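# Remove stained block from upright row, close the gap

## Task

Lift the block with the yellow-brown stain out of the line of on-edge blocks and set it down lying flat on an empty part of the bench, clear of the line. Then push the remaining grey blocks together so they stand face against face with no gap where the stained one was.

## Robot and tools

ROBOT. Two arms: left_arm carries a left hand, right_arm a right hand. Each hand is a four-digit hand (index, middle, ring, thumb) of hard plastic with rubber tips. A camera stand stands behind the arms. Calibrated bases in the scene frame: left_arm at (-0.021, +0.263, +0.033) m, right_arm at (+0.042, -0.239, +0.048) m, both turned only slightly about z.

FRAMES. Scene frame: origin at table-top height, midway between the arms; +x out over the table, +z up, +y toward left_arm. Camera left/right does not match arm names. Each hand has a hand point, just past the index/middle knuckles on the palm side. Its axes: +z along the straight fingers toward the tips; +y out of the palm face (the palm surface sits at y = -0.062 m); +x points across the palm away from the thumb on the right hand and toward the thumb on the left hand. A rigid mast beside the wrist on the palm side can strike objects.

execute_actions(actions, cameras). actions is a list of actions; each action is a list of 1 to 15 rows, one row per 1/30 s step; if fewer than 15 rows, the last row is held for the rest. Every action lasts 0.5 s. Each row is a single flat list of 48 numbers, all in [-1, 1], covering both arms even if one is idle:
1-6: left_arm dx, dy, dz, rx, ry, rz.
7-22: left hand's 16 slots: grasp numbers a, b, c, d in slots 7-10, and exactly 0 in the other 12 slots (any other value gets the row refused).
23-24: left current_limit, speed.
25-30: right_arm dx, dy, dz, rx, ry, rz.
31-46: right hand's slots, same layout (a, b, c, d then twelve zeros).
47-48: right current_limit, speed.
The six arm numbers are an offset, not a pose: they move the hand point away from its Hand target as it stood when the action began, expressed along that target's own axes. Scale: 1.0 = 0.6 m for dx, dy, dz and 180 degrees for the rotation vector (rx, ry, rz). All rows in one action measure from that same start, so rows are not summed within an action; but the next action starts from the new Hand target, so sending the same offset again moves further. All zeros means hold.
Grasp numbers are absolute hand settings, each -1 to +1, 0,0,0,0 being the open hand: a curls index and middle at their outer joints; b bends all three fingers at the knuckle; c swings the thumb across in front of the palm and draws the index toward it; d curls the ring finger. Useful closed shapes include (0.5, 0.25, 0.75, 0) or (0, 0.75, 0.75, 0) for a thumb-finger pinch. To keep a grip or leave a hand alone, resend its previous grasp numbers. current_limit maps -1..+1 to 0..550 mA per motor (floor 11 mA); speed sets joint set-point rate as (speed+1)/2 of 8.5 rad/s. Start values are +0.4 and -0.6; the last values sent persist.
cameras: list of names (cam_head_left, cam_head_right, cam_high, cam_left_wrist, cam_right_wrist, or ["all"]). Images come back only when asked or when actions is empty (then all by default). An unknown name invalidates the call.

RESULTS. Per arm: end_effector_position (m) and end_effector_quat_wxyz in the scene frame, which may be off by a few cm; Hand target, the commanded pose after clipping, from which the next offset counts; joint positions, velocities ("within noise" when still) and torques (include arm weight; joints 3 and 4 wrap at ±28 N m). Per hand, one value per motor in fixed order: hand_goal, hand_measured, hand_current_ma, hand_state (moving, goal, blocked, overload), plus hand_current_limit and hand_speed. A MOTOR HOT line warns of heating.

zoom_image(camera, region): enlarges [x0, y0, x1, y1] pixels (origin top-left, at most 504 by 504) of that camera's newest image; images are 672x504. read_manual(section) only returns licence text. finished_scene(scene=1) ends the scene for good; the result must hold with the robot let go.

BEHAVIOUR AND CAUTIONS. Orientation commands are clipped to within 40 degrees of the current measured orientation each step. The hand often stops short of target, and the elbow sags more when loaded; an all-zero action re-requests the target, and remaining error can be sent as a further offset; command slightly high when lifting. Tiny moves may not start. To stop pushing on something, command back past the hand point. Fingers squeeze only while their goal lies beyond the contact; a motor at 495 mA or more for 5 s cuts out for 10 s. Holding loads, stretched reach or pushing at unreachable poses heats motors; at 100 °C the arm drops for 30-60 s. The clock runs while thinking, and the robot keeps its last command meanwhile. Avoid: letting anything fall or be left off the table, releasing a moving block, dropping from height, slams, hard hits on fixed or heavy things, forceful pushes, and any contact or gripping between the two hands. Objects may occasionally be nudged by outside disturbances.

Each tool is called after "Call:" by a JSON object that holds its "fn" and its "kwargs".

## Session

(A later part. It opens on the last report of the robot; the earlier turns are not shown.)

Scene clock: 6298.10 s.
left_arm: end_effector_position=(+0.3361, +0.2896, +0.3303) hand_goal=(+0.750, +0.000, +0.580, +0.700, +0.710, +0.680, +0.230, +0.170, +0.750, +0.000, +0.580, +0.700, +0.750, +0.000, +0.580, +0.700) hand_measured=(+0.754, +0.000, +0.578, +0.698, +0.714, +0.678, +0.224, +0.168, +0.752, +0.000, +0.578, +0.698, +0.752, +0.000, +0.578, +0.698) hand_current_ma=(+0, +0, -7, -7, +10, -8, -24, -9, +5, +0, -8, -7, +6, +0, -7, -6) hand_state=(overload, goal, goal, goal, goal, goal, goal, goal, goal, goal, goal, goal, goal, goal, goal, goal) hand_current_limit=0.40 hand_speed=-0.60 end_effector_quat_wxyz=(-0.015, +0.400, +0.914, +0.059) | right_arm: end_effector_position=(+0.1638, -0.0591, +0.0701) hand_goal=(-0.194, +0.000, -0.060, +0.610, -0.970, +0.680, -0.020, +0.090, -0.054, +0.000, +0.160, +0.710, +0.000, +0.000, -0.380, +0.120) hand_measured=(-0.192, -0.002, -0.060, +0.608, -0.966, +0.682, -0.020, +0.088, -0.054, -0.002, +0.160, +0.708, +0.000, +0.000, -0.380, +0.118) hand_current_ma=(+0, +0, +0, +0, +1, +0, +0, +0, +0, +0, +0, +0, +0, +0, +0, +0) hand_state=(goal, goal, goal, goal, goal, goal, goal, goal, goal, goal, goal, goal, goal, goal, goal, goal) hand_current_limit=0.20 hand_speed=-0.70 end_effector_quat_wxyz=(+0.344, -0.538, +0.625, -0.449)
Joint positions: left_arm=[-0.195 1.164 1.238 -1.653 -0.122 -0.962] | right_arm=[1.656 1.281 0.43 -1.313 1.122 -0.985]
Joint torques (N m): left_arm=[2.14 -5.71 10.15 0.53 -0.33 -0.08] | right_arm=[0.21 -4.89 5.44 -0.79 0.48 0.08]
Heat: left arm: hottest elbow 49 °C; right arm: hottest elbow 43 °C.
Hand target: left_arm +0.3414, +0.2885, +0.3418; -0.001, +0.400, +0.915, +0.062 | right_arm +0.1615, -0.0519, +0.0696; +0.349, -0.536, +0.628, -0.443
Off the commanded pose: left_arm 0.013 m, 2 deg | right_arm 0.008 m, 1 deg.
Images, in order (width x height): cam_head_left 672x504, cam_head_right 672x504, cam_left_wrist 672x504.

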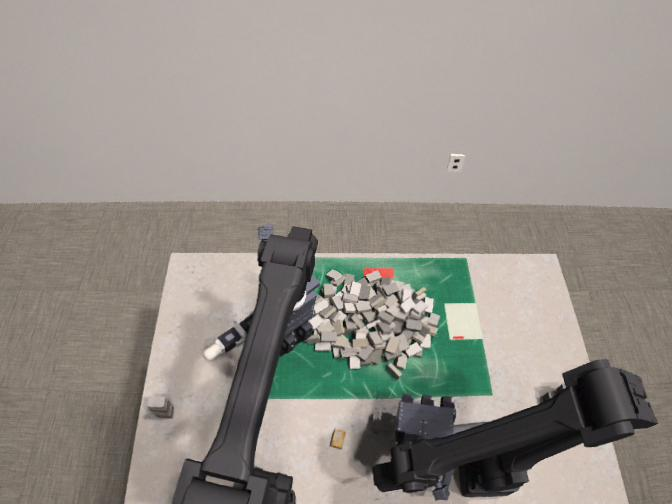

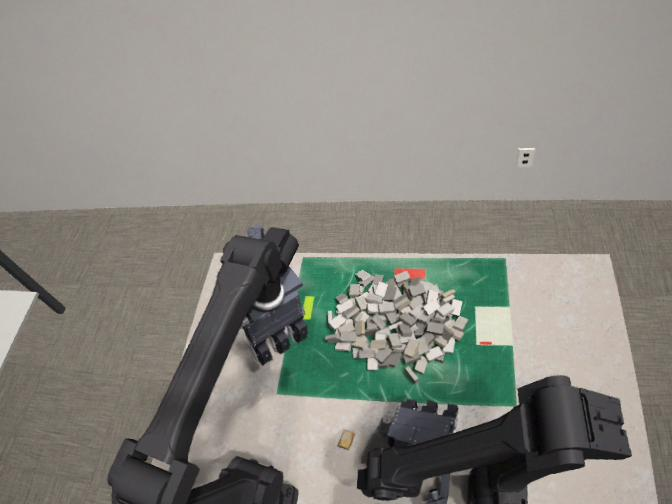

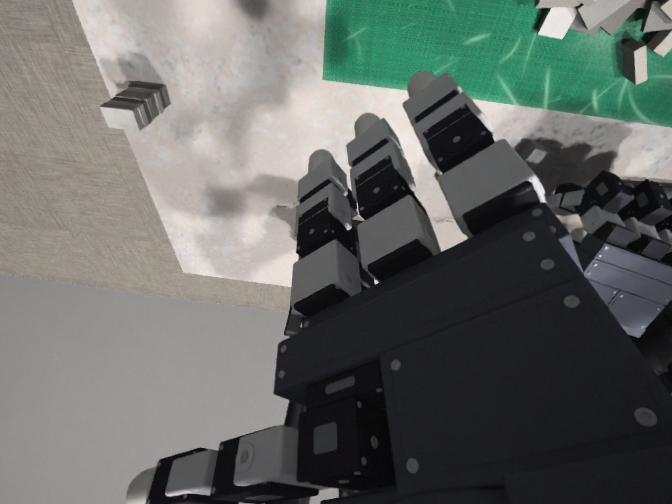

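Call:
{"fn": "execute_actions", "kwargs": {"actions": [[[0,0,0,0,0,0,0,0,0,0,0,0,0,0,0,0,0,0,0,0,0,0,0.4,-0.6,-0.0239,0.00886,0.0024,0,0,0,0.2,0.5,1.0,0.6,0,0,0,0,0,0,0,0,0,0,0,0,0.2,-0.7]]]}}

Call:
{"fn": "zoom_image", "kwargs": {"camera": "cam_left_wrist", "region": [90, 60, 190, 150]}}

Scene clock: 6312.33 s.
left_arm: end_effector_position=(+0.3361, +0.2896, +0.3303) hand_goal=(+0.750, +0.000, +0.580, +0.700, +0.710, +0.680, +0.230, +0.170, +0.750, +0.000, +0.580, +0.700, +0.750, +0.000, +0.580, +0.700) hand_measured=(+0.754, +0.000, +0.578, +0.698, +0.714, +0.678, +0.224, +0.168, +0.752, +0.000, +0.578, +0.698, +0.752, +0.000, +0.578, +0.698) hand_current_ma=(+0, +0, -7, -7, +10, -8, -24, -9, +5, +0, -8, -7, +6, +0, -7, -6) hand_state=(overload, goal, goal, goal, goal, goal, goal, goal, goal, goal, goal, goal, goal, goal, goal, goal) hand_current_limit=0.40 hand_speed=-0.60 end_effector_quat_wxyz=(-0.015, +0.400, +0.914, +0.059) | right_arm: end_effector_position=(+0.1633, -0.0506, +0.0615) hand_goal=(-0.194, +0.000, -0.060, +0.610, -0.970, +0.680, -0.020, +0.090, -0.054, +0.000, +0.160, +0.710, +0.000, +0.000, -0.380, +0.120) hand_measured=(-0.192, -0.002, -0.060, +0.608, -0.966, +0.682, -0.020, +0.088, -0.054, -0.002, +0.160, +0.708, +0.000, +0.000, -0.380, +0.118) hand_current_ma=(+0, +0, +0, +0, +1, +0, +0, +0, +0, +0, +0, +0, +0, +0, +0, +0) hand_state=(goal, goal, goal, goal, goal, goal, goal, goal, goal, goal, goal, goal, goal, goal, goal, goal) hand_current_limit=0.20 hand_speed=-0.70 end_effector_quat_wxyz=(+0.344, -0.539, +0.624, -0.450)
Joint positions: left_arm=[-0.195 1.164 1.238 -1.653 -0.122 -0.962] | right_arm=[1.656 1.335 0.442 -1.27 1.124 -0.988]
Joint torques (N m): left_arm=[1.9 -5.83 10.13 0.53 -0.33 -0.08] | right_arm=[-0.79 -5.6 6.2 -0.62 0.7 -0.15]
Heat: left arm: hottest elbow 49 °C; right arm: hottest elbow 42 °C.
Hand target: left_arm +0.3414, +0.2885, +0.3418; -0.001, +0.400, +0.915, +0.062 | right_arm +0.1635, -0.0379, +0.0635; +0.349, -0.536, +0.628, -0.443
Off the commanded pose: left_arm 0.013 m, 2 deg | right_arm 0.013 m, 1 deg.

Scaled by 5.040 from the camera's 672x504 image, which has a finer 960x720 frame.
This view is cut from an older image: the scene may have changed since it was taken.

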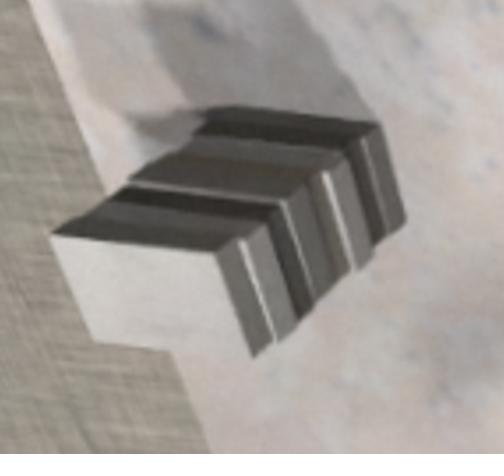

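Call:
{"fn": "execute_actions", "kwargs": {"actions": [[[0,0,0,0,0,0,0,0,0,0,0,0,0,0,0,0,0,0,0,0,0,0,0.4,-0.6,-0.0164,-0.0056,-0.0055,0,0,0,0.2,0.5,1.0,0.6,0,0,0,0,0,0,0,0,0,0,0,0,0.2,-0.7]]]}}

Scene clock: 6333.43 s.
left_arm: end_effector_position=(+0.3361, +0.2896, +0.3303) hand_goal=(+0.750, +0.000, +0.580, +0.700, +0.710, +0.680, +0.230, +0.170, +0.750, +0.000, +0.580, +0.700, +0.750, +0.000, +0.580, +0.700) hand_measured=(+0.754, +0.000, +0.578, +0.698, +0.714, +0.678, +0.224, +0.168, +0.752, +0.000, +0.578, +0.698, +0.752, +0.000, +0.578, +0.698) hand_current_ma=(+0, +0, -7, -7, +10, -8, -24, -9, +5, +0, -8, -7, +6, +0, -7, -6) hand_state=(overload, goal, goal, goal, goal, goal, goal, goal, goal, goal, goal, goal, goal, goal, goal, goal) hand_current_limit=0.40 hand_speed=-0.60 end_effector_quat_wxyz=(-0.015, +0.400, +0.914, +0.059) | right_arm: end_effector_position=(+0.1625, -0.0379, +0.0656) hand_goal=(-0.194, +0.000, -0.060, +0.610, -0.970, +0.680, -0.020, +0.090, -0.054, +0.000, +0.160, +0.710, +0.000, +0.000, -0.380, +0.120) hand_measured=(-0.192, -0.002, -0.060, +0.608, -0.966, +0.682, -0.020, +0.088, -0.054, -0.010, +0.160, +0.708, +0.000, +0.000, -0.380, +0.118) hand_current_ma=(+0, +0, +0, +0, +1, +0, +0, +0, +0, -3, +0, +0, +0, +0, +0, +0) hand_state=(goal, goal, goal, goal, goal, goal, goal, goal, goal, goal, goal, goal, goal, goal, goal, goal) hand_current_limit=0.20 hand_speed=-0.70 end_effector_quat_wxyz=(+0.348, -0.539, +0.626, -0.445)
Joint positions: left_arm=[-0.195 1.164 1.238 -1.653 -0.122 -0.962] | right_arm=[1.656 1.343 0.471 -1.27 1.125 -0.999]
Joint torques (N m): left_arm=[2.14 -5.89 10.13 0.54 -0.33 -0.08] | right_arm=[-1.08 -5.48 6.48 -0.92 0.71 -0.1]
Heat: left arm: hottest elbow 49 °C; right arm: hottest elbow 41 °C.
Hand target: left_arm +0.3414, +0.2885, +0.3418; -0.001, +0.400, +0.915, +0.062 | right_arm +0.1635, -0.0277, +0.0675; +0.349, -0.536, +0.628, -0.443
Off the commanded pose: left_arm 0.013 m, 2 deg | right_arm 0.010 m, 0 deg.

Call:
{"fn": "execute_actions", "kwargs": {"actions": [[[0,0,0,0,0,0,0,0,0,0,0,0,0,0,0,0,0,0,0,0,0,0,0.4,-0.6,-0.0082,0.0003,-0.0015,0,0,0,0.2,0.5,1.0,0.6,0,0,0,0,0,0,0,0,0,0,0,0,0.2,-0.7]]], "cameras": ["cam_head_left","cam_right_wrist"]}}

Call:
{"fn": "zoom_image", "kwargs": {"camera": "cam_head_left", "region": [360, 390, 440, 460]}}

Call:
{"fn": "zoom_image", "kwargs": {"camera": "cam_right_wrist", "region": [420, 0, 672, 190]}}

Scene clock: 6345.97 s.
left_arm: end_effector_position=(+0.3361, +0.2896, +0.3303) hand_goal=(+0.750, +0.000, +0.580, +0.700, +0.710, +0.680, +0.230, +0.170, +0.750, +0.000, +0.580, +0.700, +0.750, +0.000, +0.580, +0.700) hand_measured=(+0.754, +0.000, +0.578, +0.698, +0.714, +0.678, +0.224, +0.168, +0.752, +0.000, +0.578, +0.698, +0.752, +0.000, +0.578, +0.698) hand_current_ma=(+0, +0, -7, -7, +10, -8, -24, -9, +5, +0, -8, -7, +6, +0, -7, -6) hand_state=(overload, goal, goal, goal, goal, goal, goal, goal, goal, goal, goal, goal, goal, goal, goal, goal) hand_current_limit=0.40 hand_speed=-0.60 end_effector_quat_wxyz=(-0.015, +0.400, +0.914, +0.059) | right_arm: end_effector_position=(+0.1625, -0.0364, +0.0650) hand_goal=(-0.194, +0.000, -0.060, +0.610, -0.970, +0.680, -0.020, +0.090, -0.054, +0.000, +0.160, +0.710, +0.000, +0.000, -0.380, +0.120) hand_measured=(-0.192, -0.002, -0.060, +0.608, -0.966, +0.682, -0.020, +0.088, -0.054, -0.014, +0.158, +0.708, +0.000, +0.000, -0.380, +0.118) hand_current_ma=(+0, +0, +0, +0, +1, +0, +0, +0, +0, -5, +0, +0, +0, +0, +0, +0) hand_state=(goal, goal, goal, goal, goal, goal, goal, goal, goal, goal, goal, goal, goal, goal, goal, goal) hand_current_limit=0.20 hand_speed=-0.70 end_effector_quat_wxyz=(+0.346, -0.542, +0.621, -0.448)
Joint positions: left_arm=[-0.195 1.164 1.238 -1.653 -0.122 -0.962] | right_arm=[1.656 1.354 0.478 -1.27 1.128 -1.008]
Joint torques (N m): left_arm=[1.96 -5.95 10.14 0.53 -0.34 -0.07] | right_arm=[-1.08 -5.6 6.87 -0.91 0.62 -0.02]
Heat: left arm: hottest elbow 49 °C; right arm: hottest elbow 40 °C.
Hand target: left_arm +0.3414, +0.2885, +0.3418; -0.001, +0.400, +0.915, +0.062 | right_arm +0.1635, -0.0226, +0.0675; +0.349, -0.536, +0.628, -0.443
Off the commanded pose: left_arm 0.013 m, 2 deg | right_arm 0.014 m, 1 deg.
Images, in order (width x height): cam_head_left 672x504, cam_right_wrist 672x504.

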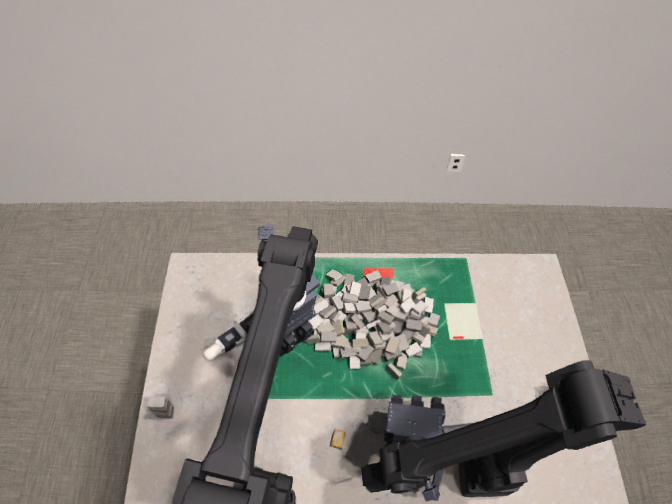

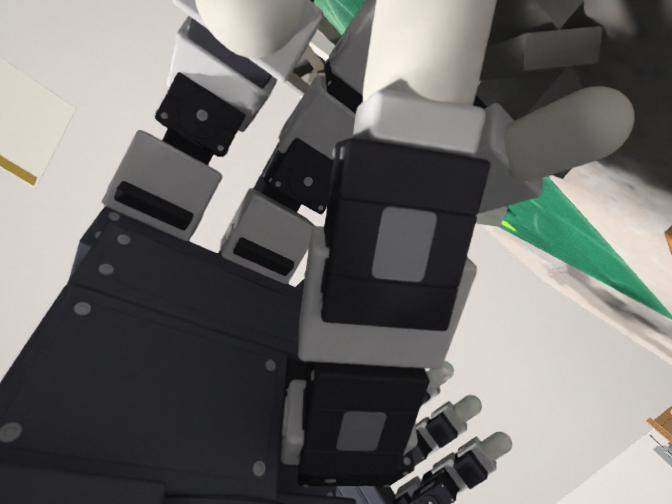

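Scaled by 6.300 from the camera's 672x504 image, which has a finer 960x720 frame.

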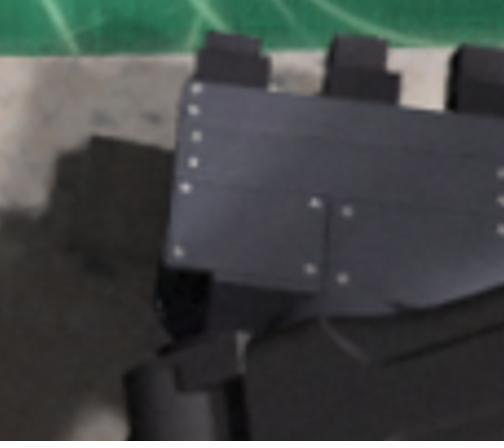

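Scaled by 2.000 from the camera's 672x504 image, which has a finer 960x720 frame.

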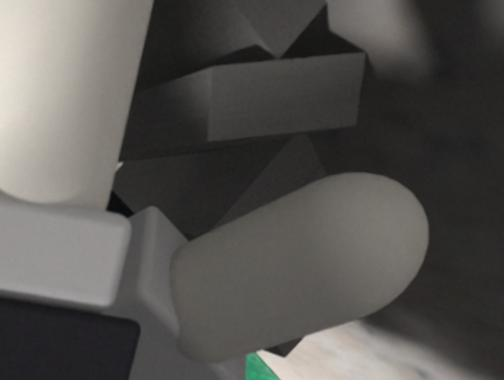

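Call:
{"fn": "zoom_image", "kwargs": {"camera": "cam_right_wrist", "region": [470, 0, 620, 112]}}

Scaled by 3.360 from the camera's 672x504 image, which has a finer 960x720 frame.

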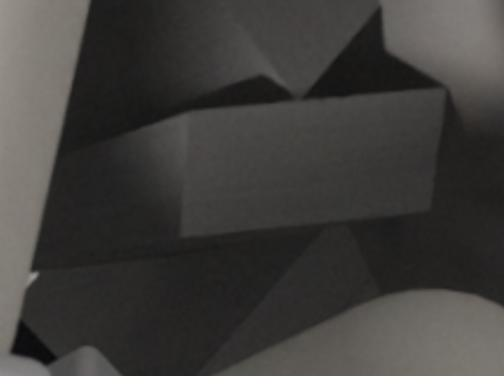

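Call:
{"fn": "execute_actions", "kwargs": {"actions": [[[0,0,0,0,0,0,0,0,0,0,0,0,0,0,0,0,0,0,0,0,0,0,0.4,-0.6,-0.0066,0.0002,-0.0012,0,0,0,0.2,0.5,1.0,0.6,0,0,0,0,0,0,0,0,0,0,0,0,0.2,-0.7]]], "cameras": ["cam_right_wrist"]}}

Call:
{"fn": "zoom_image", "kwargs": {"camera": "cam_right_wrist", "region": [470, 0, 620, 112]}}

Scene clock: 6458.63 s.
left_arm: end_effector_position=(+0.3361, +0.2896, +0.3303) hand_goal=(+0.750, +0.000, +0.580, +0.700, +0.710, +0.680, +0.230, +0.170, +0.750, +0.000, +0.580, +0.700, +0.750, +0.000, +0.580, +0.700) hand_measured=(+0.754, +0.000, +0.578, +0.698, +0.714, +0.678, +0.224, +0.168, +0.752, +0.000, +0.578, +0.698, +0.752, +0.000, +0.578, +0.698) hand_current_ma=(+0, +0, -7, -7, +10, -8, -24, -9, +5, +0, -8, -7, +6, +0, -7, -6) hand_state=(overload, goal, goal, goal, goal, goal, goal, goal, goal, goal, goal, goal, goal, goal, goal, goal) hand_current_limit=0.40 hand_speed=-0.60 end_effector_quat_wxyz=(-0.015, +0.400, +0.914, +0.059) | right_arm: end_effector_position=(+0.1625, -0.0348, +0.0648) hand_goal=(-0.194, +0.000, -0.060, +0.610, -0.970, +0.680, -0.020, +0.090, -0.054, +0.000, +0.160, +0.710, +0.000, +0.000, -0.380, +0.120) hand_measured=(-0.192, -0.002, -0.060, +0.608, -0.966, +0.682, -0.020, +0.088, -0.054, -0.022, +0.158, +0.708, +0.000, +0.000, -0.380, +0.118) hand_current_ma=(+0, +0, +0, +0, +1, +0, +0, +0, +0, -13, +0, +0, +0, +0, +0, +0) hand_state=(goal, goal, goal, goal, goal, goal, goal, goal, goal, blocked, goal, goal, goal, goal, goal, goal) hand_current_limit=0.20 hand_speed=-0.70 end_effector_quat_wxyz=(+0.343, -0.545, +0.618, -0.451)
Joint positions: left_arm=[-0.195 1.164 1.238 -1.653 -0.122 -0.962] | right_arm=[1.654 1.363 0.484 -1.27 1.129 -1.017]
Joint torques (N m): left_arm=[2.08 -5.95 10.11 0.53 -0.34 -0.07] | right_arm=[-1.03 -5.66 7.06 -0.84 0.61 0.06]
Heat: left arm: hottest elbow 49 °C; right arm: hottest elbow 39 °C.
Hand target: left_arm +0.3414, +0.2885, +0.3418; -0.001, +0.400, +0.915, +0.062 | right_arm +0.1635, -0.0187, +0.0675; +0.349, -0.536, +0.628, -0.443
Off the commanded pose: left_arm 0.013 m, 2 deg | right_arm 0.016 m, 2 deg.
Images, in order (width x height): cam_right_wrist 672x504.

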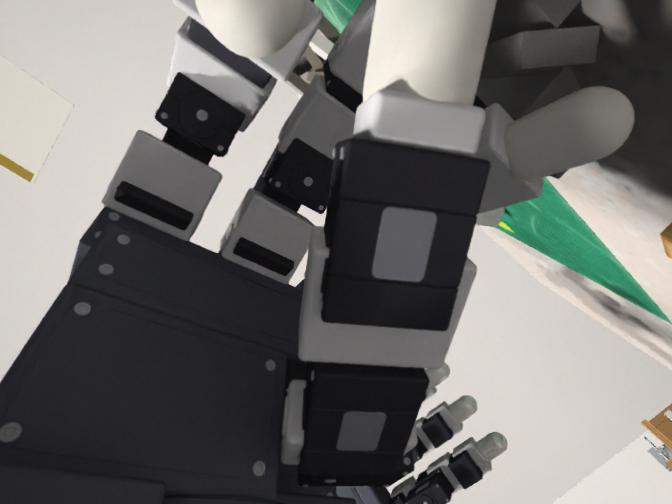

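Scaled by 3.360 from the camera's 672x504 image, which has a finer 960x720 frame.

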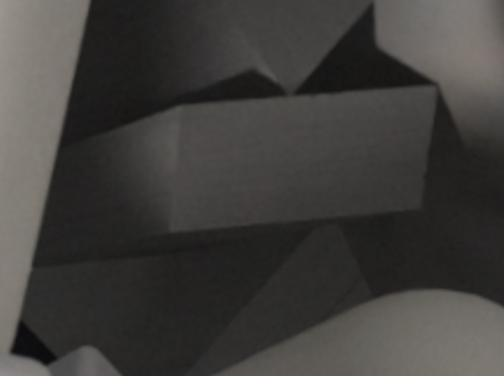

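Call:
{"fn": "execute_actions", "kwargs": {"actions": [[[0,0,0,0,0,0,0,0,0,0,0,0,0,0,0,0,0,0,0,0,0,0,0.4,-0.6,-0.0066,0.0002,-0.0012,0,0,0,0.2,0.5,1.0,0.6,0,0,0,0,0,0,0,0,0,0,0,0,0.2,-0.7]]], "cameras": ["cam_right_wrist"]}}

Call:
{"fn": "zoom_image", "kwargs": {"camera": "cam_right_wrist", "region": [470, 0, 620, 112]}}

Scene clock: 6469.40 s.
left_arm: end_effector_position=(+0.3361, +0.2896, +0.3303) hand_goal=(+0.750, +0.000, +0.580, +0.700, +0.710, +0.680, +0.230, +0.170, +0.750, +0.000, +0.580, +0.700, +0.750, +0.000, +0.580, +0.700) hand_measured=(+0.754, +0.000, +0.578, +0.698, +0.714, +0.678, +0.224, +0.168, +0.752, +0.000, +0.578, +0.698, +0.752, +0.000, +0.578, +0.698) hand_current_ma=(+0, +0, -7, -7, +10, -8, -24, -9, +5, +0, -8, -7, +6, +0, -7, -6) hand_state=(overload, goal, goal, goal, goal, goal, goal, goal, goal, goal, goal, goal, goal, goal, goal, goal) hand_current_limit=0.40 hand_speed=-0.60 end_effector_quat_wxyz=(-0.015, +0.400, +0.914, +0.059) | right_arm: end_effector_position=(+0.1625, -0.0328, +0.0644) hand_goal=(-0.194, +0.000, -0.060, +0.610, -0.970, +0.680, -0.020, +0.090, -0.054, +0.000, +0.160, +0.710, +0.000, +0.000, -0.380, +0.120) hand_measured=(-0.192, -0.002, -0.060, +0.608, -0.966, +0.682, -0.020, +0.088, -0.054, -0.028, +0.158, +0.708, +0.000, +0.000, -0.380, +0.118) hand_current_ma=(+0, +0, +0, +0, +1, +0, +0, +0, +0, -19, +0, +0, +0, +0, +0, +0) hand_state=(goal, goal, goal, goal, goal, goal, goal, goal, goal, blocked, goal, goal, goal, goal, goal, goal) hand_current_limit=0.20 hand_speed=-0.70 end_effector_quat_wxyz=(+0.341, -0.547, +0.616, -0.453)
Joint positions: left_arm=[-0.195 1.164 1.238 -1.653 -0.122 -0.962] | right_arm=[1.653 1.373 0.492 -1.27 1.129 -1.025]
Joint torques (N m): left_arm=[1.96 -5.83 10.14 0.54 -0.33 -0.08] | right_arm=[-1.03 -5.89 7.24 -0.79 0.6 0.11]
Heat: left arm: hottest elbow 49 °C; right arm: hottest elbow 40 °C.
Hand target: left_arm +0.3414, +0.2885, +0.3418; -0.001, +0.400, +0.915, +0.062 | right_arm +0.1635, -0.0146, +0.0675; +0.349, -0.536, +0.628, -0.443
Off the commanded pose: left_arm 0.013 m, 2 deg | right_arm 0.018 m, 2 deg.
Images, in order (width x height): cam_right_wrist 672x504.

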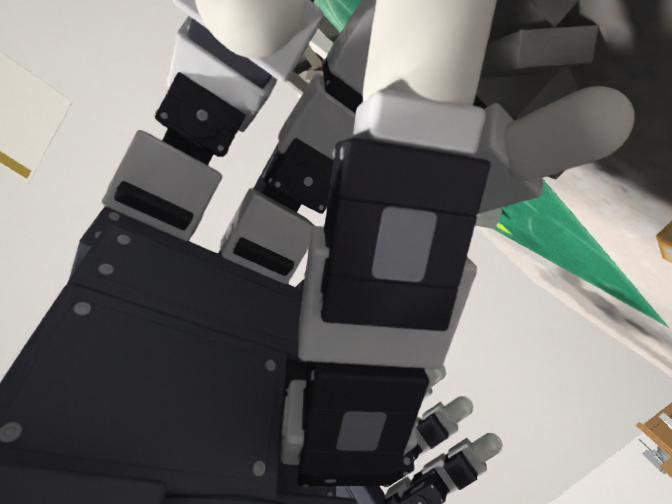

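Scaled by 3.360 from the camera's 672x504 image, which has a finer 960x720 frame.

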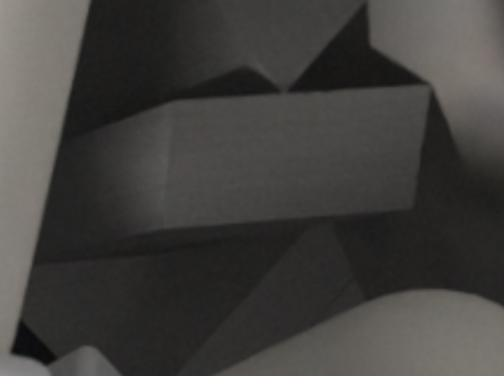

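Call:
{"fn": "execute_actions", "kwargs": {"actions": [[[0,0,0,0,0,0,0,0,0,0,0,0,0,0,0,0,0,0,0,0,0,0,0.4,-0.6,-0.0066,0.0002,-0.0012,0,0,0,0.2,0.5,1.0,0.6,0,0,0,0,0,0,0,0,0,0,0,0,0.2,-0.7]]], "cameras": ["cam_right_wrist"]}}

Call:
{"fn": "zoom_image", "kwargs": {"camera": "cam_right_wrist", "region": [470, 0, 620, 112]}}

Scene clock: 6479.20 s.
left_arm: end_effector_position=(+0.3361, +0.2896, +0.3303) hand_goal=(+0.750, +0.000, +0.580, +0.700, +0.710, +0.680, +0.230, +0.170, +0.750, +0.000, +0.580, +0.700, +0.750, +0.000, +0.580, +0.700) hand_measured=(+0.754, +0.000, +0.578, +0.698, +0.714, +0.678, +0.224, +0.168, +0.752, +0.000, +0.578, +0.698, +0.752, +0.000, +0.578, +0.698) hand_current_ma=(+0, +0, -7, -7, +10, -8, -24, -9, +5, +0, -8, -7, +6, +0, -7, -6) hand_state=(overload, goal, goal, goal, goal, goal, goal, goal, goal, goal, goal, goal, goal, goal, goal, goal) hand_current_limit=0.40 hand_speed=-0.60 end_effector_quat_wxyz=(-0.015, +0.400, +0.914, +0.059) | right_arm: end_effector_position=(+0.1625, -0.0307, +0.0641) hand_goal=(-0.194, +0.000, -0.060, +0.610, -0.970, +0.680, -0.020, +0.090, -0.054, +0.000, +0.160, +0.710, +0.000, +0.000, -0.380, +0.120) hand_measured=(-0.192, -0.002, -0.060, +0.608, -0.966, +0.682, -0.020, +0.088, -0.054, -0.034, +0.158, +0.708, +0.000, +0.000, -0.380, +0.118) hand_current_ma=(+0, +0, +0, +0, +1, +0, +0, +0, +0, -27, +0, +0, +0, +0, +0, +0) hand_state=(goal, goal, goal, goal, goal, goal, goal, goal, goal, blocked, goal, goal, goal, goal, goal, goal) hand_current_limit=0.20 hand_speed=-0.70 end_effector_quat_wxyz=(-0.339, +0.549, -0.614, +0.455)
Joint positions: left_arm=[-0.195 1.164 1.238 -1.653 -0.122 -0.962] | right_arm=[1.652 1.382 0.5 -1.27 1.13 -1.031]
Joint torques (N m): left_arm=[2.08 -5.83 10.14 0.55 -0.33 -0.07] | right_arm=[-0.79 -5.95 7.39 -0.76 0.6 0.16]
Heat: left arm: hottest elbow 49 °C; right arm: hottest elbow 40 °C.
Hand target: left_arm +0.3414, +0.2885, +0.3418; -0.001, +0.400, +0.915, +0.062 | right_arm +0.1635, -0.0106, +0.0675; +0.349, -0.536, +0.628, -0.443
Off the commanded pose: left_arm 0.013 m, 2 deg | right_arm 0.020 m, 3 deg.
Images, in order (width x height): cam_right_wrist 672x504.

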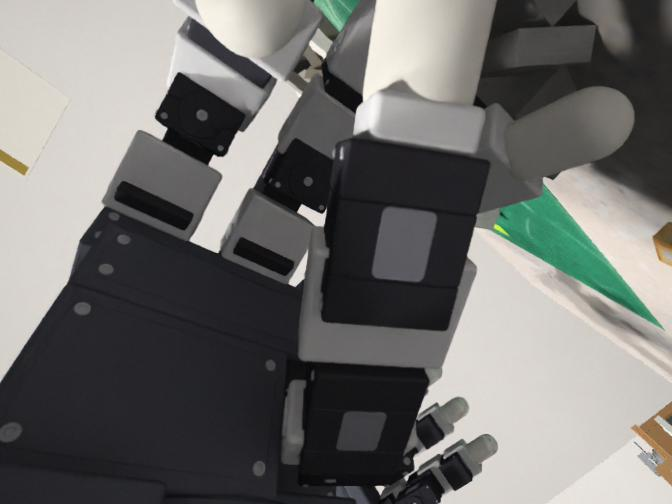

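Scaled by 3.360 from the camera's 672x504 image, which has a finer 960x720 frame.

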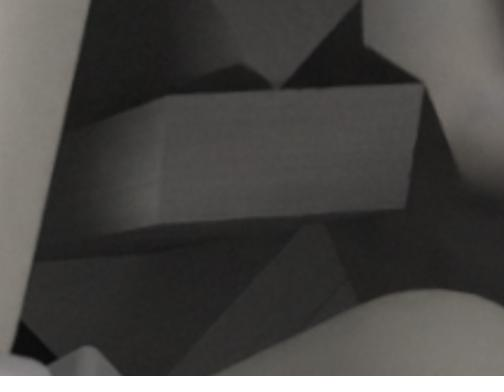

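Call:
{"fn": "execute_actions", "kwargs": {"actions": [[[0,0,0,0,0,0,0,0,0,0,0,0,0,0,0,0,0,0,0,0,0,0,0.4,-0.6,-0.0066,0.0002,-0.0012,0,0,0,0.2,0.5,1.0,0.6,0,0,0,0,0,0,0,0,0,0,0,0,0.2,-0.7]],[[0,0,0,0,0,0,0,0,0,0,0,0,0,0,0,0,0,0,0,0,0,0,0.4,-0.6,-0.0066,0.0002,-0.0012,0,0,0,0.2,0.5,1.0,0.6,0,0,0,0,0,0,0,0,0,0,0,0,0.2,-0.7]]], "cameras": ["cam_right_wrist"]}}

Call:
{"fn": "zoom_image", "kwargs": {"camera": "cam_right_wrist", "region": [470, 0, 620, 112]}}

Scene clock: 6495.30 s.
left_arm: end_effector_position=(+0.3361, +0.2896, +0.3303) hand_goal=(+0.750, +0.000, +0.580, +0.700, +0.710, +0.680, +0.230, +0.170, +0.750, +0.000, +0.580, +0.700, +0.750, +0.000, +0.580, +0.700) hand_measured=(+0.754, +0.000, +0.578, +0.698, +0.714, +0.678, +0.224, +0.168, +0.752, +0.000, +0.578, +0.698, +0.752, +0.000, +0.578, +0.698) hand_current_ma=(+0, +0, -7, -7, +10, -8, -24, -9, +5, +0, -8, -7, +6, +0, -7, -6) hand_state=(overload, goal, goal, goal, goal, goal, goal, goal, goal, goal, goal, goal, goal, goal, goal, goal) hand_current_limit=0.40 hand_speed=-0.60 end_effector_quat_wxyz=(-0.015, +0.400, +0.914, +0.059) | right_arm: end_effector_position=(+0.1625, -0.0275, +0.0636) hand_goal=(-0.194, +0.000, -0.060, +0.610, -0.970, +0.680, -0.020, +0.090, -0.054, +0.000, +0.160, +0.710, +0.000, +0.000, -0.380, +0.120) hand_measured=(-0.192, -0.002, -0.060, +0.608, -0.966, +0.682, -0.020, +0.088, -0.052, -0.050, +0.158, +0.708, +0.000, +0.000, -0.380, +0.118) hand_current_ma=(+0, +0, +0, +0, +1, +0, +0, +0, +0, -52, +0, +0, +0, +0, +0, +0) hand_state=(goal, goal, goal, goal, goal, goal, goal, goal, goal, blocked, goal, goal, goal, goal, goal, goal) hand_current_limit=0.20 hand_speed=-0.70 end_effector_quat_wxyz=(-0.333, +0.554, -0.609, +0.460)
Joint positions: left_arm=[-0.195 1.164 1.238 -1.653 -0.122 -0.962] | right_arm=[1.649 1.4 0.515 -1.273 1.13 -1.046]
Joint torques (N m): left_arm=[2.08 -5.83 10.13 0.53 -0.34 -0.08] | right_arm=[-0.85 -6.24 7.79 -0.68 0.59 0.29]
Heat: left arm: hottest elbow 49 °C; right arm: hottest elbow 40 °C.
Hand target: left_arm +0.3414, +0.2885, +0.3418; -0.001, +0.400, +0.915, +0.062 | right_arm +0.1636, -0.0025, +0.0675; +0.349, -0.536, +0.628, -0.443
Off the commanded pose: left_arm 0.013 m, 2 deg | right_arm 0.025 m, 4 deg.
Images, in order (width x height): cam_right_wrist 672x504.

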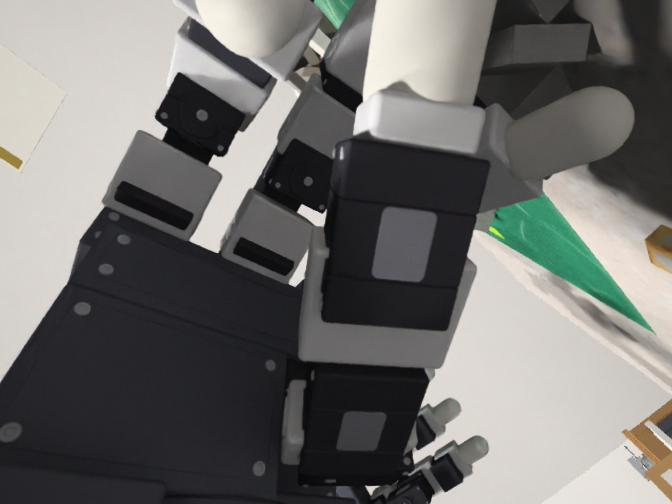

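Scaled by 3.360 from the camera's 672x504 image, which has a finer 960x720 frame.

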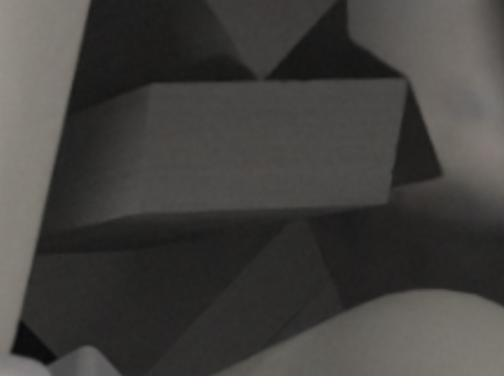

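Call:
{"fn": "execute_actions", "kwargs": {"actions": [[[0,0,0,0,0,0,0,0,0,0,0,0,0,0,0,0,0,0,0,0,0,0,0.4,-0.6,0,0,0,0,0,0,0.2,0.5,1.0,0.6,0,0,0,0,0,0,0,0,0,0,0,0,0.2,-0.7]]], "cameras": ["cam_left_wrist","cam_right_wrist"]}}

Call:
{"fn": "zoom_image", "kwargs": {"camera": "cam_left_wrist", "region": [510, 120, 672, 240]}}

Scene clock: 6516.73 s.
left_arm: end_effector_position=(+0.3361, +0.2896, +0.3303) hand_goal=(+0.750, +0.000, +0.580, +0.700, +0.710, +0.680, +0.230, +0.170, +0.750, +0.000, +0.580, +0.700, +0.750, +0.000, +0.580, +0.700) hand_measured=(+0.754, +0.000, +0.578, +0.698, +0.714, +0.678, +0.224, +0.168, +0.752, +0.000, +0.578, +0.698, +0.752, +0.000, +0.578, +0.698) hand_current_ma=(+0, +0, -7, -7, +10, -8, -24, -9, +5, +0, -8, -7, +6, +0, -7, -6) hand_state=(overload, goal, goal, goal, goal, goal, goal, goal, goal, goal, goal, goal, goal, goal, goal, goal) hand_current_limit=0.40 hand_speed=-0.60 end_effector_quat_wxyz=(-0.015, +0.400, +0.914, +0.059) | right_arm: end_effector_position=(+0.1625, -0.0275, +0.0636) hand_goal=(-0.194, +0.000, -0.060, +0.610, -0.970, +0.680, -0.020, +0.090, -0.054, +0.000, +0.160, +0.710, +0.000, +0.000, -0.380, +0.120) hand_measured=(-0.192, -0.002, -0.060, +0.608, -0.966, +0.682, -0.020, +0.088, -0.052, -0.050, +0.158, +0.708, +0.000, +0.000, -0.380, +0.118) hand_current_ma=(+0, +0, +0, +0, +1, +0, +0, +0, +0, -52, +0, +0, +0, +0, +0, +0) hand_state=(goal, goal, goal, goal, goal, goal, goal, goal, goal, blocked, goal, goal, goal, goal, goal, goal) hand_current_limit=0.20 hand_speed=-0.70 end_effector_quat_wxyz=(-0.333, +0.554, -0.609, +0.460)
Joint positions: left_arm=[-0.195 1.164 1.238 -1.653 -0.122 -0.962] | right_arm=[1.649 1.4 0.515 -1.273 1.13 -1.046]
Joint torques (N m): left_arm=[2.02 -5.83 10.15 0.54 -0.34 -0.08] | right_arm=[-0.85 -6.18 7.84 -0.69 0.6 0.27]
Heat: left arm: hottest elbow 49 °C; right arm: hottest elbow 41 °C.
Hand target: left_arm +0.3414, +0.2885, +0.3418; -0.001, +0.400, +0.915, +0.062 | right_arm +0.1636, -0.0025, +0.0675; +0.349, -0.536, +0.628, -0.443
Off the commanded pose: left_arm 0.013 m, 2 deg | right_arm 0.025 m, 4 deg.
Images, in order (width x height): cam_left_wrist 672x504, cam_right_wrist 672x504.

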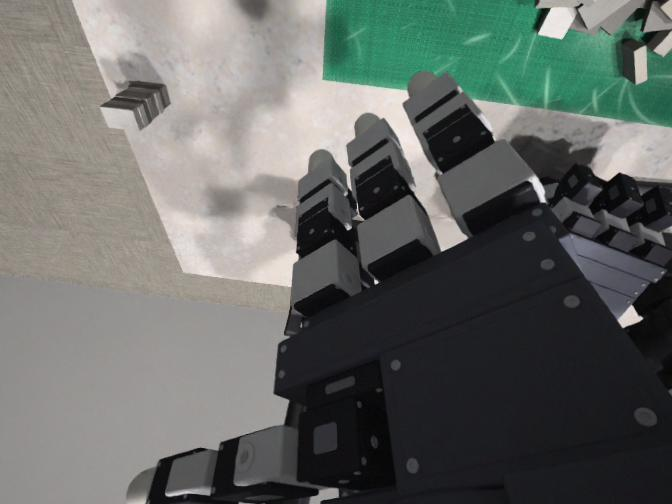

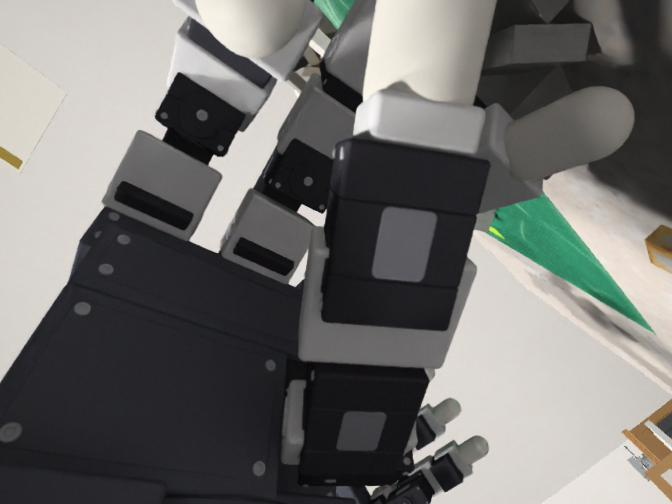

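Scaled by 3.111 from the camera's 672x504 image, which has a finer 960x720 frame.

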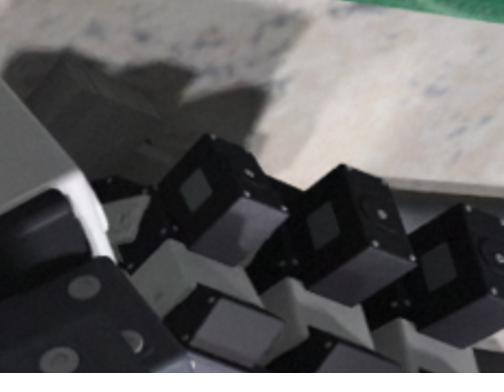

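Call:
{"fn": "zoom_image", "kwargs": {"camera": "cam_left_wrist", "region": [510, 130, 580, 182]}}

Scaled by 7.200 from the camera's 672x504 image, which has a finer 960x720 frame.

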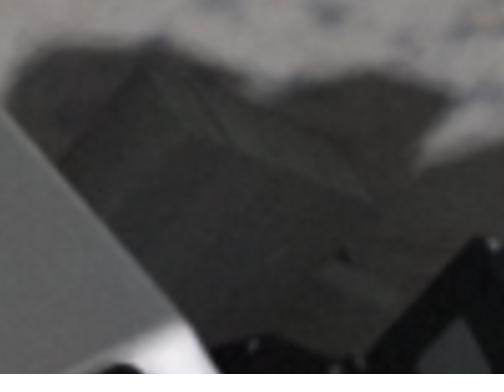

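Call:
{"fn": "zoom_image", "kwargs": {"camera": "cam_right_wrist", "region": [484, 0, 604, 90]}}

Scaled by 4.200 from the camera's 672x504 image, which has a finer 960x720 frame.

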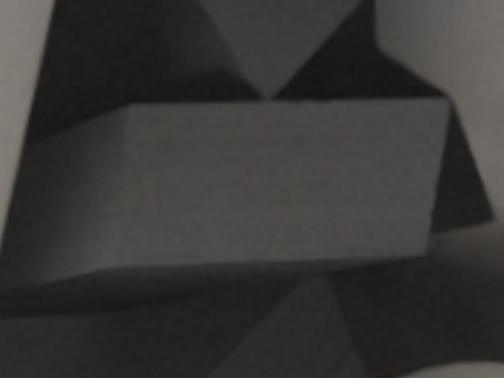

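Call:
{"fn": "execute_actions", "kwargs": {"actions": [[[0,0,0,0,0,0,0,0,0,0,0,0,0,0,0,0,0,0,0,0,0,0,0.4,-0.6,-0.0066,0.0002,-0.0012,0,0,0,0.2,0.5,1.0,0.6,0,0,0,0,0,0,0,0,0,0,0,0,0.2,-0.7]],[[0,0,0,0,0,0,0,0,0,0,0,0,0,0,0,0,0,0,0,0,0,0,0.4,-0.6,-0.0066,0.0002,-0.0012,0,0,0,0.2,0.5,1.0,0.6,0,0,0,0,0,0,0,0,0,0,0,0,0.2,-0.7]]], "cameras": ["cam_right_wrist","cam_left_wrist"]}}

Call:
{"fn": "zoom_image", "kwargs": {"camera": "cam_right_wrist", "region": [484, 0, 604, 90]}}

Call:
{"fn": "zoom_image", "kwargs": {"camera": "cam_left_wrist", "region": [510, 130, 580, 182]}}

Scene clock: 6559.60 s.
left_arm: end_effector_position=(+0.3361, +0.2896, +0.3303) hand_goal=(+0.750, +0.000, +0.580, +0.700, +0.710, +0.680, +0.230, +0.170, +0.750, +0.000, +0.580, +0.700, +0.750, +0.000, +0.580, +0.700) hand_measured=(+0.754, +0.000, +0.578, +0.698, +0.714, +0.678, +0.224, +0.168, +0.752, +0.000, +0.578, +0.698, +0.752, +0.000, +0.578, +0.698) hand_current_ma=(+0, +0, -7, -7, +10, -8, -24, -9, +5, +0, -8, -7, +6, +0, -7, -6) hand_state=(overload, goal, goal, goal, goal, goal, goal, goal, goal, goal, goal, goal, goal, goal, goal, goal) hand_current_limit=0.40 hand_speed=-0.60 end_effector_quat_wxyz=(-0.015, +0.400, +0.914, +0.059) | right_arm: end_effector_position=(+0.1625, -0.0247, +0.0631) hand_goal=(-0.194, +0.000, -0.060, +0.610, -0.970, +0.680, -0.020, +0.090, -0.054, +0.000, +0.160, +0.710, +0.000, +0.000, -0.380, +0.120) hand_measured=(-0.192, -0.002, -0.060, +0.608, -0.966, +0.682, -0.020, +0.088, -0.050, -0.064, +0.158, +0.708, +0.000, +0.000, -0.380, +0.118) hand_current_ma=(+0, +0, +0, +0, +1, +0, +0, +0, +1, -77, +0, +0, +0, +0, +0, +0) hand_state=(goal, goal, goal, goal, goal, goal, goal, goal, goal, blocked, goal, goal, goal, goal, goal, goal) hand_current_limit=0.20 hand_speed=-0.70 end_effector_quat_wxyz=(-0.328, +0.558, -0.604, +0.465)
Joint positions: left_arm=[-0.195 1.164 1.238 -1.653 -0.122 -0.962] | right_arm=[1.648 1.418 0.529 -1.279 1.13 -1.059]
Joint torques (N m): left_arm=[2.02 -5.66 10.11 0.55 -0.33 -0.08] | right_arm=[-0.85 -6.48 8.24 -0.54 0.61 0.38]
Heat: left arm: hottest elbow 49 °C; right arm: hottest elbow 41 °C.
Hand target: left_arm +0.3414, +0.2885, +0.3418; -0.001, +0.400, +0.915, +0.062 | right_arm +0.1636, +0.0055, +0.0675; -0.349, +0.536, -0.628, +0.443
Off the commanded pose: left_arm 0.013 m, 2 deg | right_arm 0.031 m, 5 deg.
Images, in order (width x height): cam_left_wrist 672x504, cam_right_wrist 672x504.

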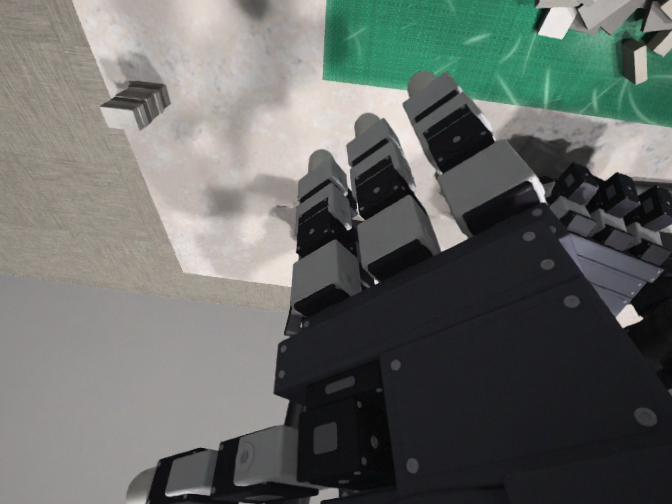

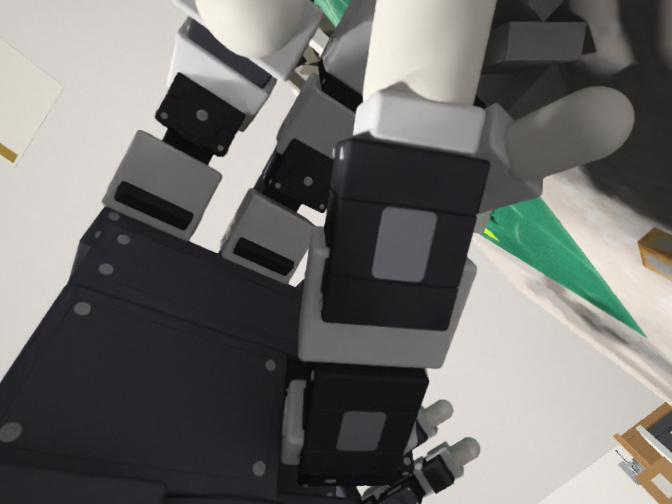

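Scaled by 4.200 from the camera's 672x504 image, which has a finer 960x720 frame.

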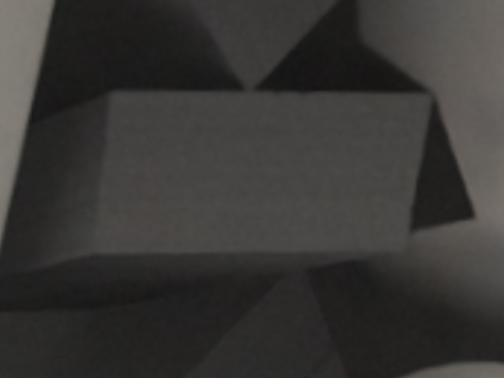

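Scaled by 7.200 from the camera's 672x504 image, which has a finer 960x720 frame.

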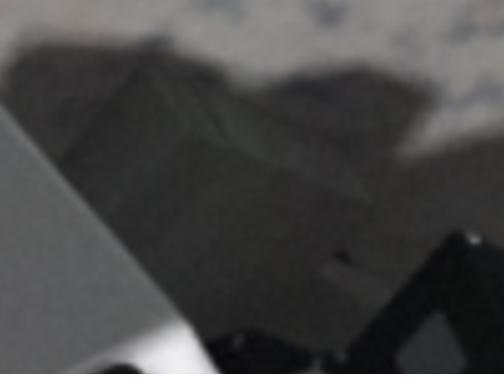

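Call:
{"fn": "execute_actions", "kwargs": {"actions": [[[0,0,0,0,0,0,0,0,0,0,0,0,0,0,0,0,0,0,0,0,0,0,0.4,-0.6,-0.0082,0.0003,-0.0015,0,0,0,0.2,0.5,1.0,0.6,0,0,0,0,0,0,0,0,0,0,0,0,0.2,-0.7]],[[0,0,0,0,0,0,0,0,0,0,0,0,0,0,0,0,0,0,0,0,0,0,0.4,-0.6,-0.0082,0.0003,-0.0015,0,0,0,0.2,0.5,1.0,0.6,0,0,0,0,0,0,0,0,0,0,0,0,0.2,-0.7]]], "cameras": ["cam_right_wrist","cam_left_wrist"]}}

Call:
{"fn": "zoom_image", "kwargs": {"camera": "cam_right_wrist", "region": [484, 0, 604, 90]}}

Call:
{"fn": "zoom_image", "kwargs": {"camera": "cam_left_wrist", "region": [510, 130, 580, 182]}}

Scene clock: 6571.20 s.
left_arm: end_effector_position=(+0.3361, +0.2896, +0.3303) hand_goal=(+0.750, +0.000, +0.580, +0.700, +0.710, +0.680, +0.230, +0.170, +0.750, +0.000, +0.580, +0.700, +0.750, +0.000, +0.580, +0.700) hand_measured=(+0.754, +0.000, +0.578, +0.698, +0.714, +0.678, +0.224, +0.168, +0.752, +0.000, +0.578, +0.698, +0.752, +0.000, +0.578, +0.698) hand_current_ma=(+0, +0, -7, -7, +10, -8, -24, -9, +5, +0, -8, -7, +6, +0, -7, -6) hand_state=(overload, goal, goal, goal, goal, goal, goal, goal, goal, goal, goal, goal, goal, goal, goal, goal) hand_current_limit=0.40 hand_speed=-0.60 end_effector_quat_wxyz=(-0.015, +0.400, +0.914, +0.059) | right_arm: end_effector_position=(+0.1620, -0.0124, +0.0640) hand_goal=(-0.194, +0.000, -0.060, +0.610, -0.970, +0.680, -0.020, +0.090, -0.054, +0.000, +0.160, +0.710, +0.000, +0.000, -0.380, +0.120) hand_measured=(-0.192, -0.002, -0.060, +0.608, -0.966, +0.682, -0.020, +0.088, -0.058, -0.062, +0.156, +0.708, +0.000, +0.000, -0.380, +0.118) hand_current_ma=(+0, +0, +0, +0, +1, +0, +0, +0, -1, -72, -1, +0, +0, +0, +0, +0) hand_state=(goal, goal, goal, goal, goal, goal, goal, goal, goal, blocked, goal, goal, goal, goal, goal, goal) hand_current_limit=0.20 hand_speed=-0.70 end_effector_quat_wxyz=(-0.329, +0.557, -0.605, +0.463)
Joint positions: left_arm=[-0.195 1.164 1.238 -1.653 -0.122 -0.962] | right_arm=[1.647 1.442 0.56 -1.279 1.131 -1.059]
Joint torques (N m): left_arm=[2.02 -5.83 10.13 0.53 -0.33 -0.08] | right_arm=[-0.91 -7.12 7.94 -0.43 0.64 0.35]
Heat: left arm: hottest elbow 49 °C; right arm: hottest elbow 41 °C.
Hand target: left_arm +0.3414, +0.2885, +0.3418; -0.001, +0.400, +0.915, +0.062 | right_arm +0.1636, +0.0155, +0.0674; -0.349, +0.536, -0.628, +0.443
Off the commanded pose: left_arm 0.013 m, 2 deg | right_arm 0.028 m, 5 deg.
Images, in order (width x height): cam_left_wrist 672x504, cam_right_wrist 672x504.

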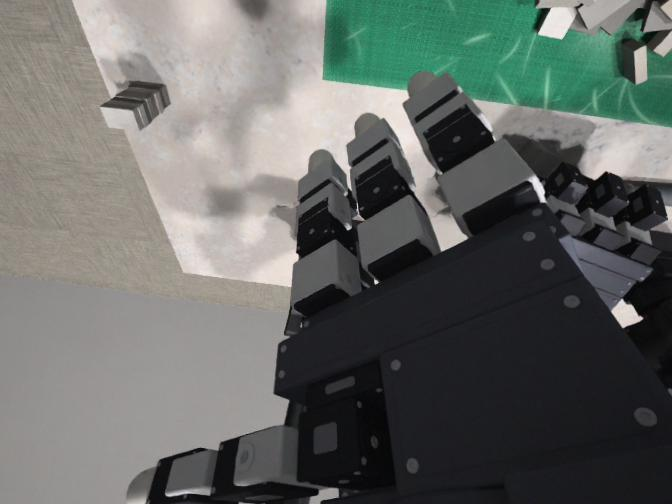

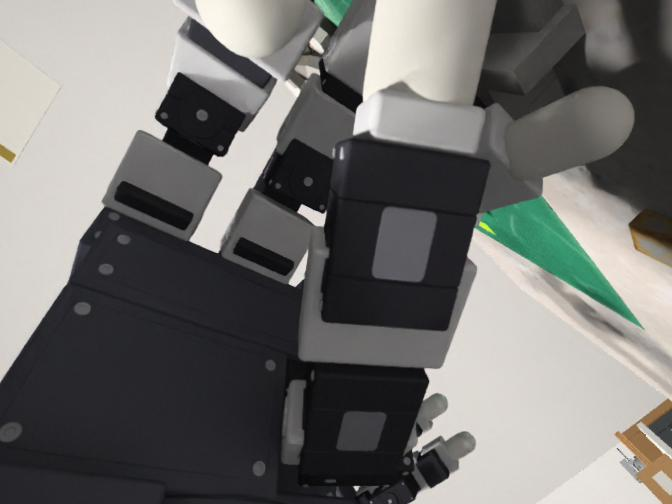

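Scaled by 4.200 from the camera's 672x504 image, which has a finer 960x720 frame.

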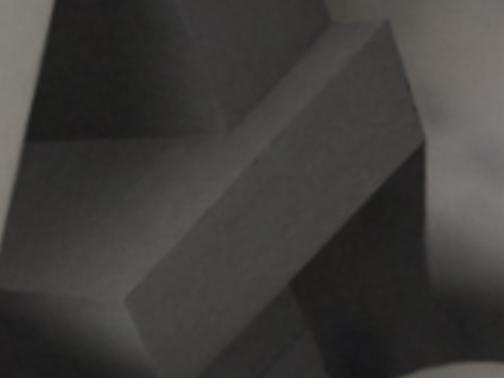

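Scaled by 7.200 from the camera's 672x504 image, which has a finer 960x720 frame.

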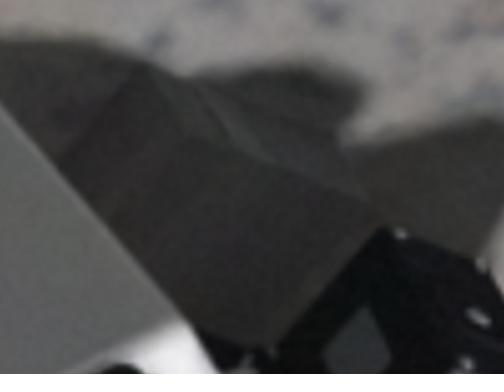

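Call:
{"fn": "execute_actions", "kwargs": {"actions": [[[0,0,0,0,0,0,0,0,0,0,0,0,0,0,0,0,0,0,0,0,0,0,0.4,-0.6,0.0498,-0.0035,0.0049,0,0,0,0.2,0.5,1.0,0.6,0,0,0,0,0,0,0,0,0,0,0,0,0.2,-0.7]],[[0,0,0,0,0,0,0,0,0,0,0,0,0,0,0,0,0,0,0,0,0,0,0.4,-0.6,0.0294,-0.0062,0.0005,0,0,0,0.2,0.5,1.0,0.6,0,0,0,0,0,0,0,0,0,0,0,0,0.2,-0.7]]], "cameras": ["cam_right_wrist","cam_left_wrist"]}}

Call:
{"fn": "zoom_image", "kwargs": {"camera": "cam_right_wrist", "region": [484, 0, 672, 140]}}

Call:
{"fn": "zoom_image", "kwargs": {"camera": "cam_left_wrist", "region": [510, 120, 610, 200]}}

Scene clock: 6685.77 s.
left_arm: end_effector_position=(+0.3361, +0.2896, +0.3303) hand_goal=(+0.750, +0.000, +0.580, +0.700, +0.710, +0.680, +0.230, +0.170, +0.750, +0.000, +0.580, +0.700, +0.750, +0.000, +0.580, +0.700) hand_measured=(+0.754, +0.000, +0.578, +0.698, +0.714, +0.678, +0.224, +0.168, +0.752, +0.000, +0.578, +0.698, +0.752, +0.000, +0.578, +0.698) hand_current_ma=(+0, +0, -7, -7, +10, -8, -24, -9, +5, +0, -8, -7, +6, +0, -7, -6) hand_state=(overload, goal, goal, goal, goal, goal, goal, goal, goal, goal, goal, goal, goal, goal, goal, goal) hand_current_limit=0.40 hand_speed=-0.60 end_effector_quat_wxyz=(-0.015, +0.400, +0.914, +0.059) | right_arm: end_effector_position=(+0.1622, -0.0310, +0.0725) hand_goal=(-0.194, +0.000, -0.060, +0.610, -0.970, +0.680, -0.020, +0.090, -0.054, +0.000, +0.160, +0.710, +0.000, +0.000, -0.380, +0.120) hand_measured=(-0.192, -0.002, -0.060, +0.608, -0.966, +0.682, -0.020, +0.088, -0.058, -0.002, +0.158, +0.708, +0.000, +0.000, -0.380, +0.118) hand_current_ma=(+0, +0, +0, +0, +1, +0, +0, +0, -1, +0, +0, +0, +0, +0, +0, +0) hand_state=(goal, goal, goal, goal, goal, goal, goal, goal, goal, goal, goal, goal, goal, goal, goal, goal) hand_current_limit=0.20 hand_speed=-0.70 end_effector_quat_wxyz=(+0.349, -0.535, +0.630, -0.443)
Joint positions: left_arm=[-0.195 1.164 1.238 -1.653 -0.122 -0.962] | right_arm=[1.655 1.338 0.494 -1.3 1.122 -0.985]
Joint torques (N m): left_arm=[2.08 -5.77 10.14 0.55 -0.34 -0.08] | right_arm=[0.21 -7.18 4.75 -1.58 0.49 0.11]
Heat: left arm: hottest elbow 49 °C; right arm: hottest elbow 41 °C.
Hand target: left_arm +0.3414, +0.2885, +0.3418; -0.001, +0.400, +0.915, +0.062 | right_arm +0.1601, -0.0320, +0.0735; +0.349, -0.536, +0.628, -0.443
Off the commanded pose: left_arm 0.013 m, 2 deg | right_arm 0.003 m, 0 deg.
Images, in order (width x height): cam_left_wrist 672x504, cam_right_wrist 672x504.

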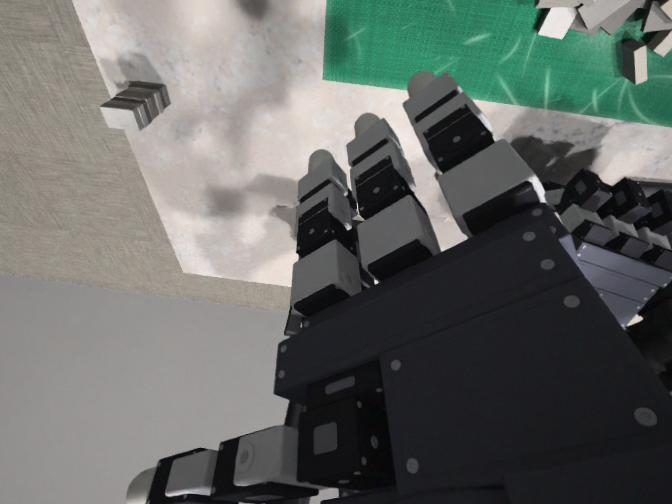

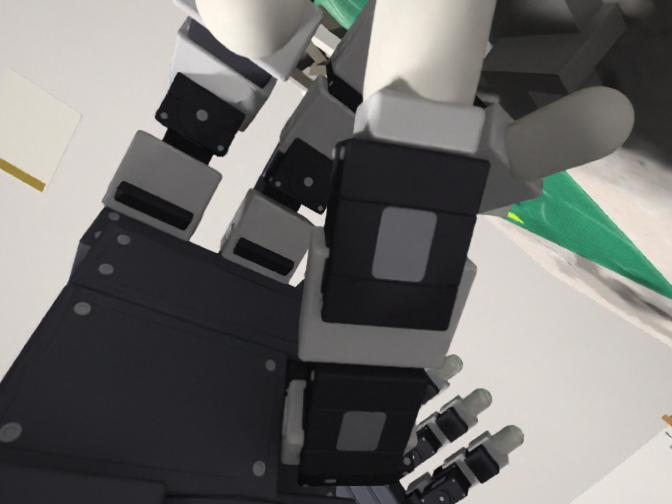

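Scaled by 2.681 from the camera's 672x504 image, which has a finer 960x720 frame.

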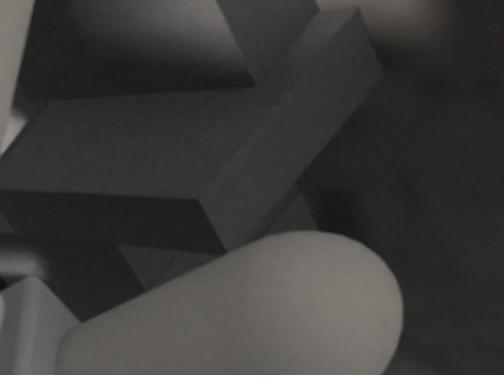

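Scaled by 5.040 from the camera's 672x504 image, which has a finer 960x720 frame.

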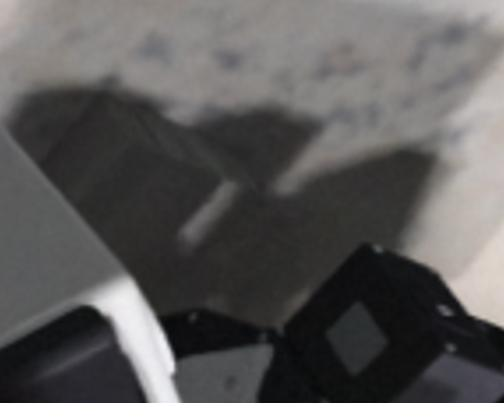

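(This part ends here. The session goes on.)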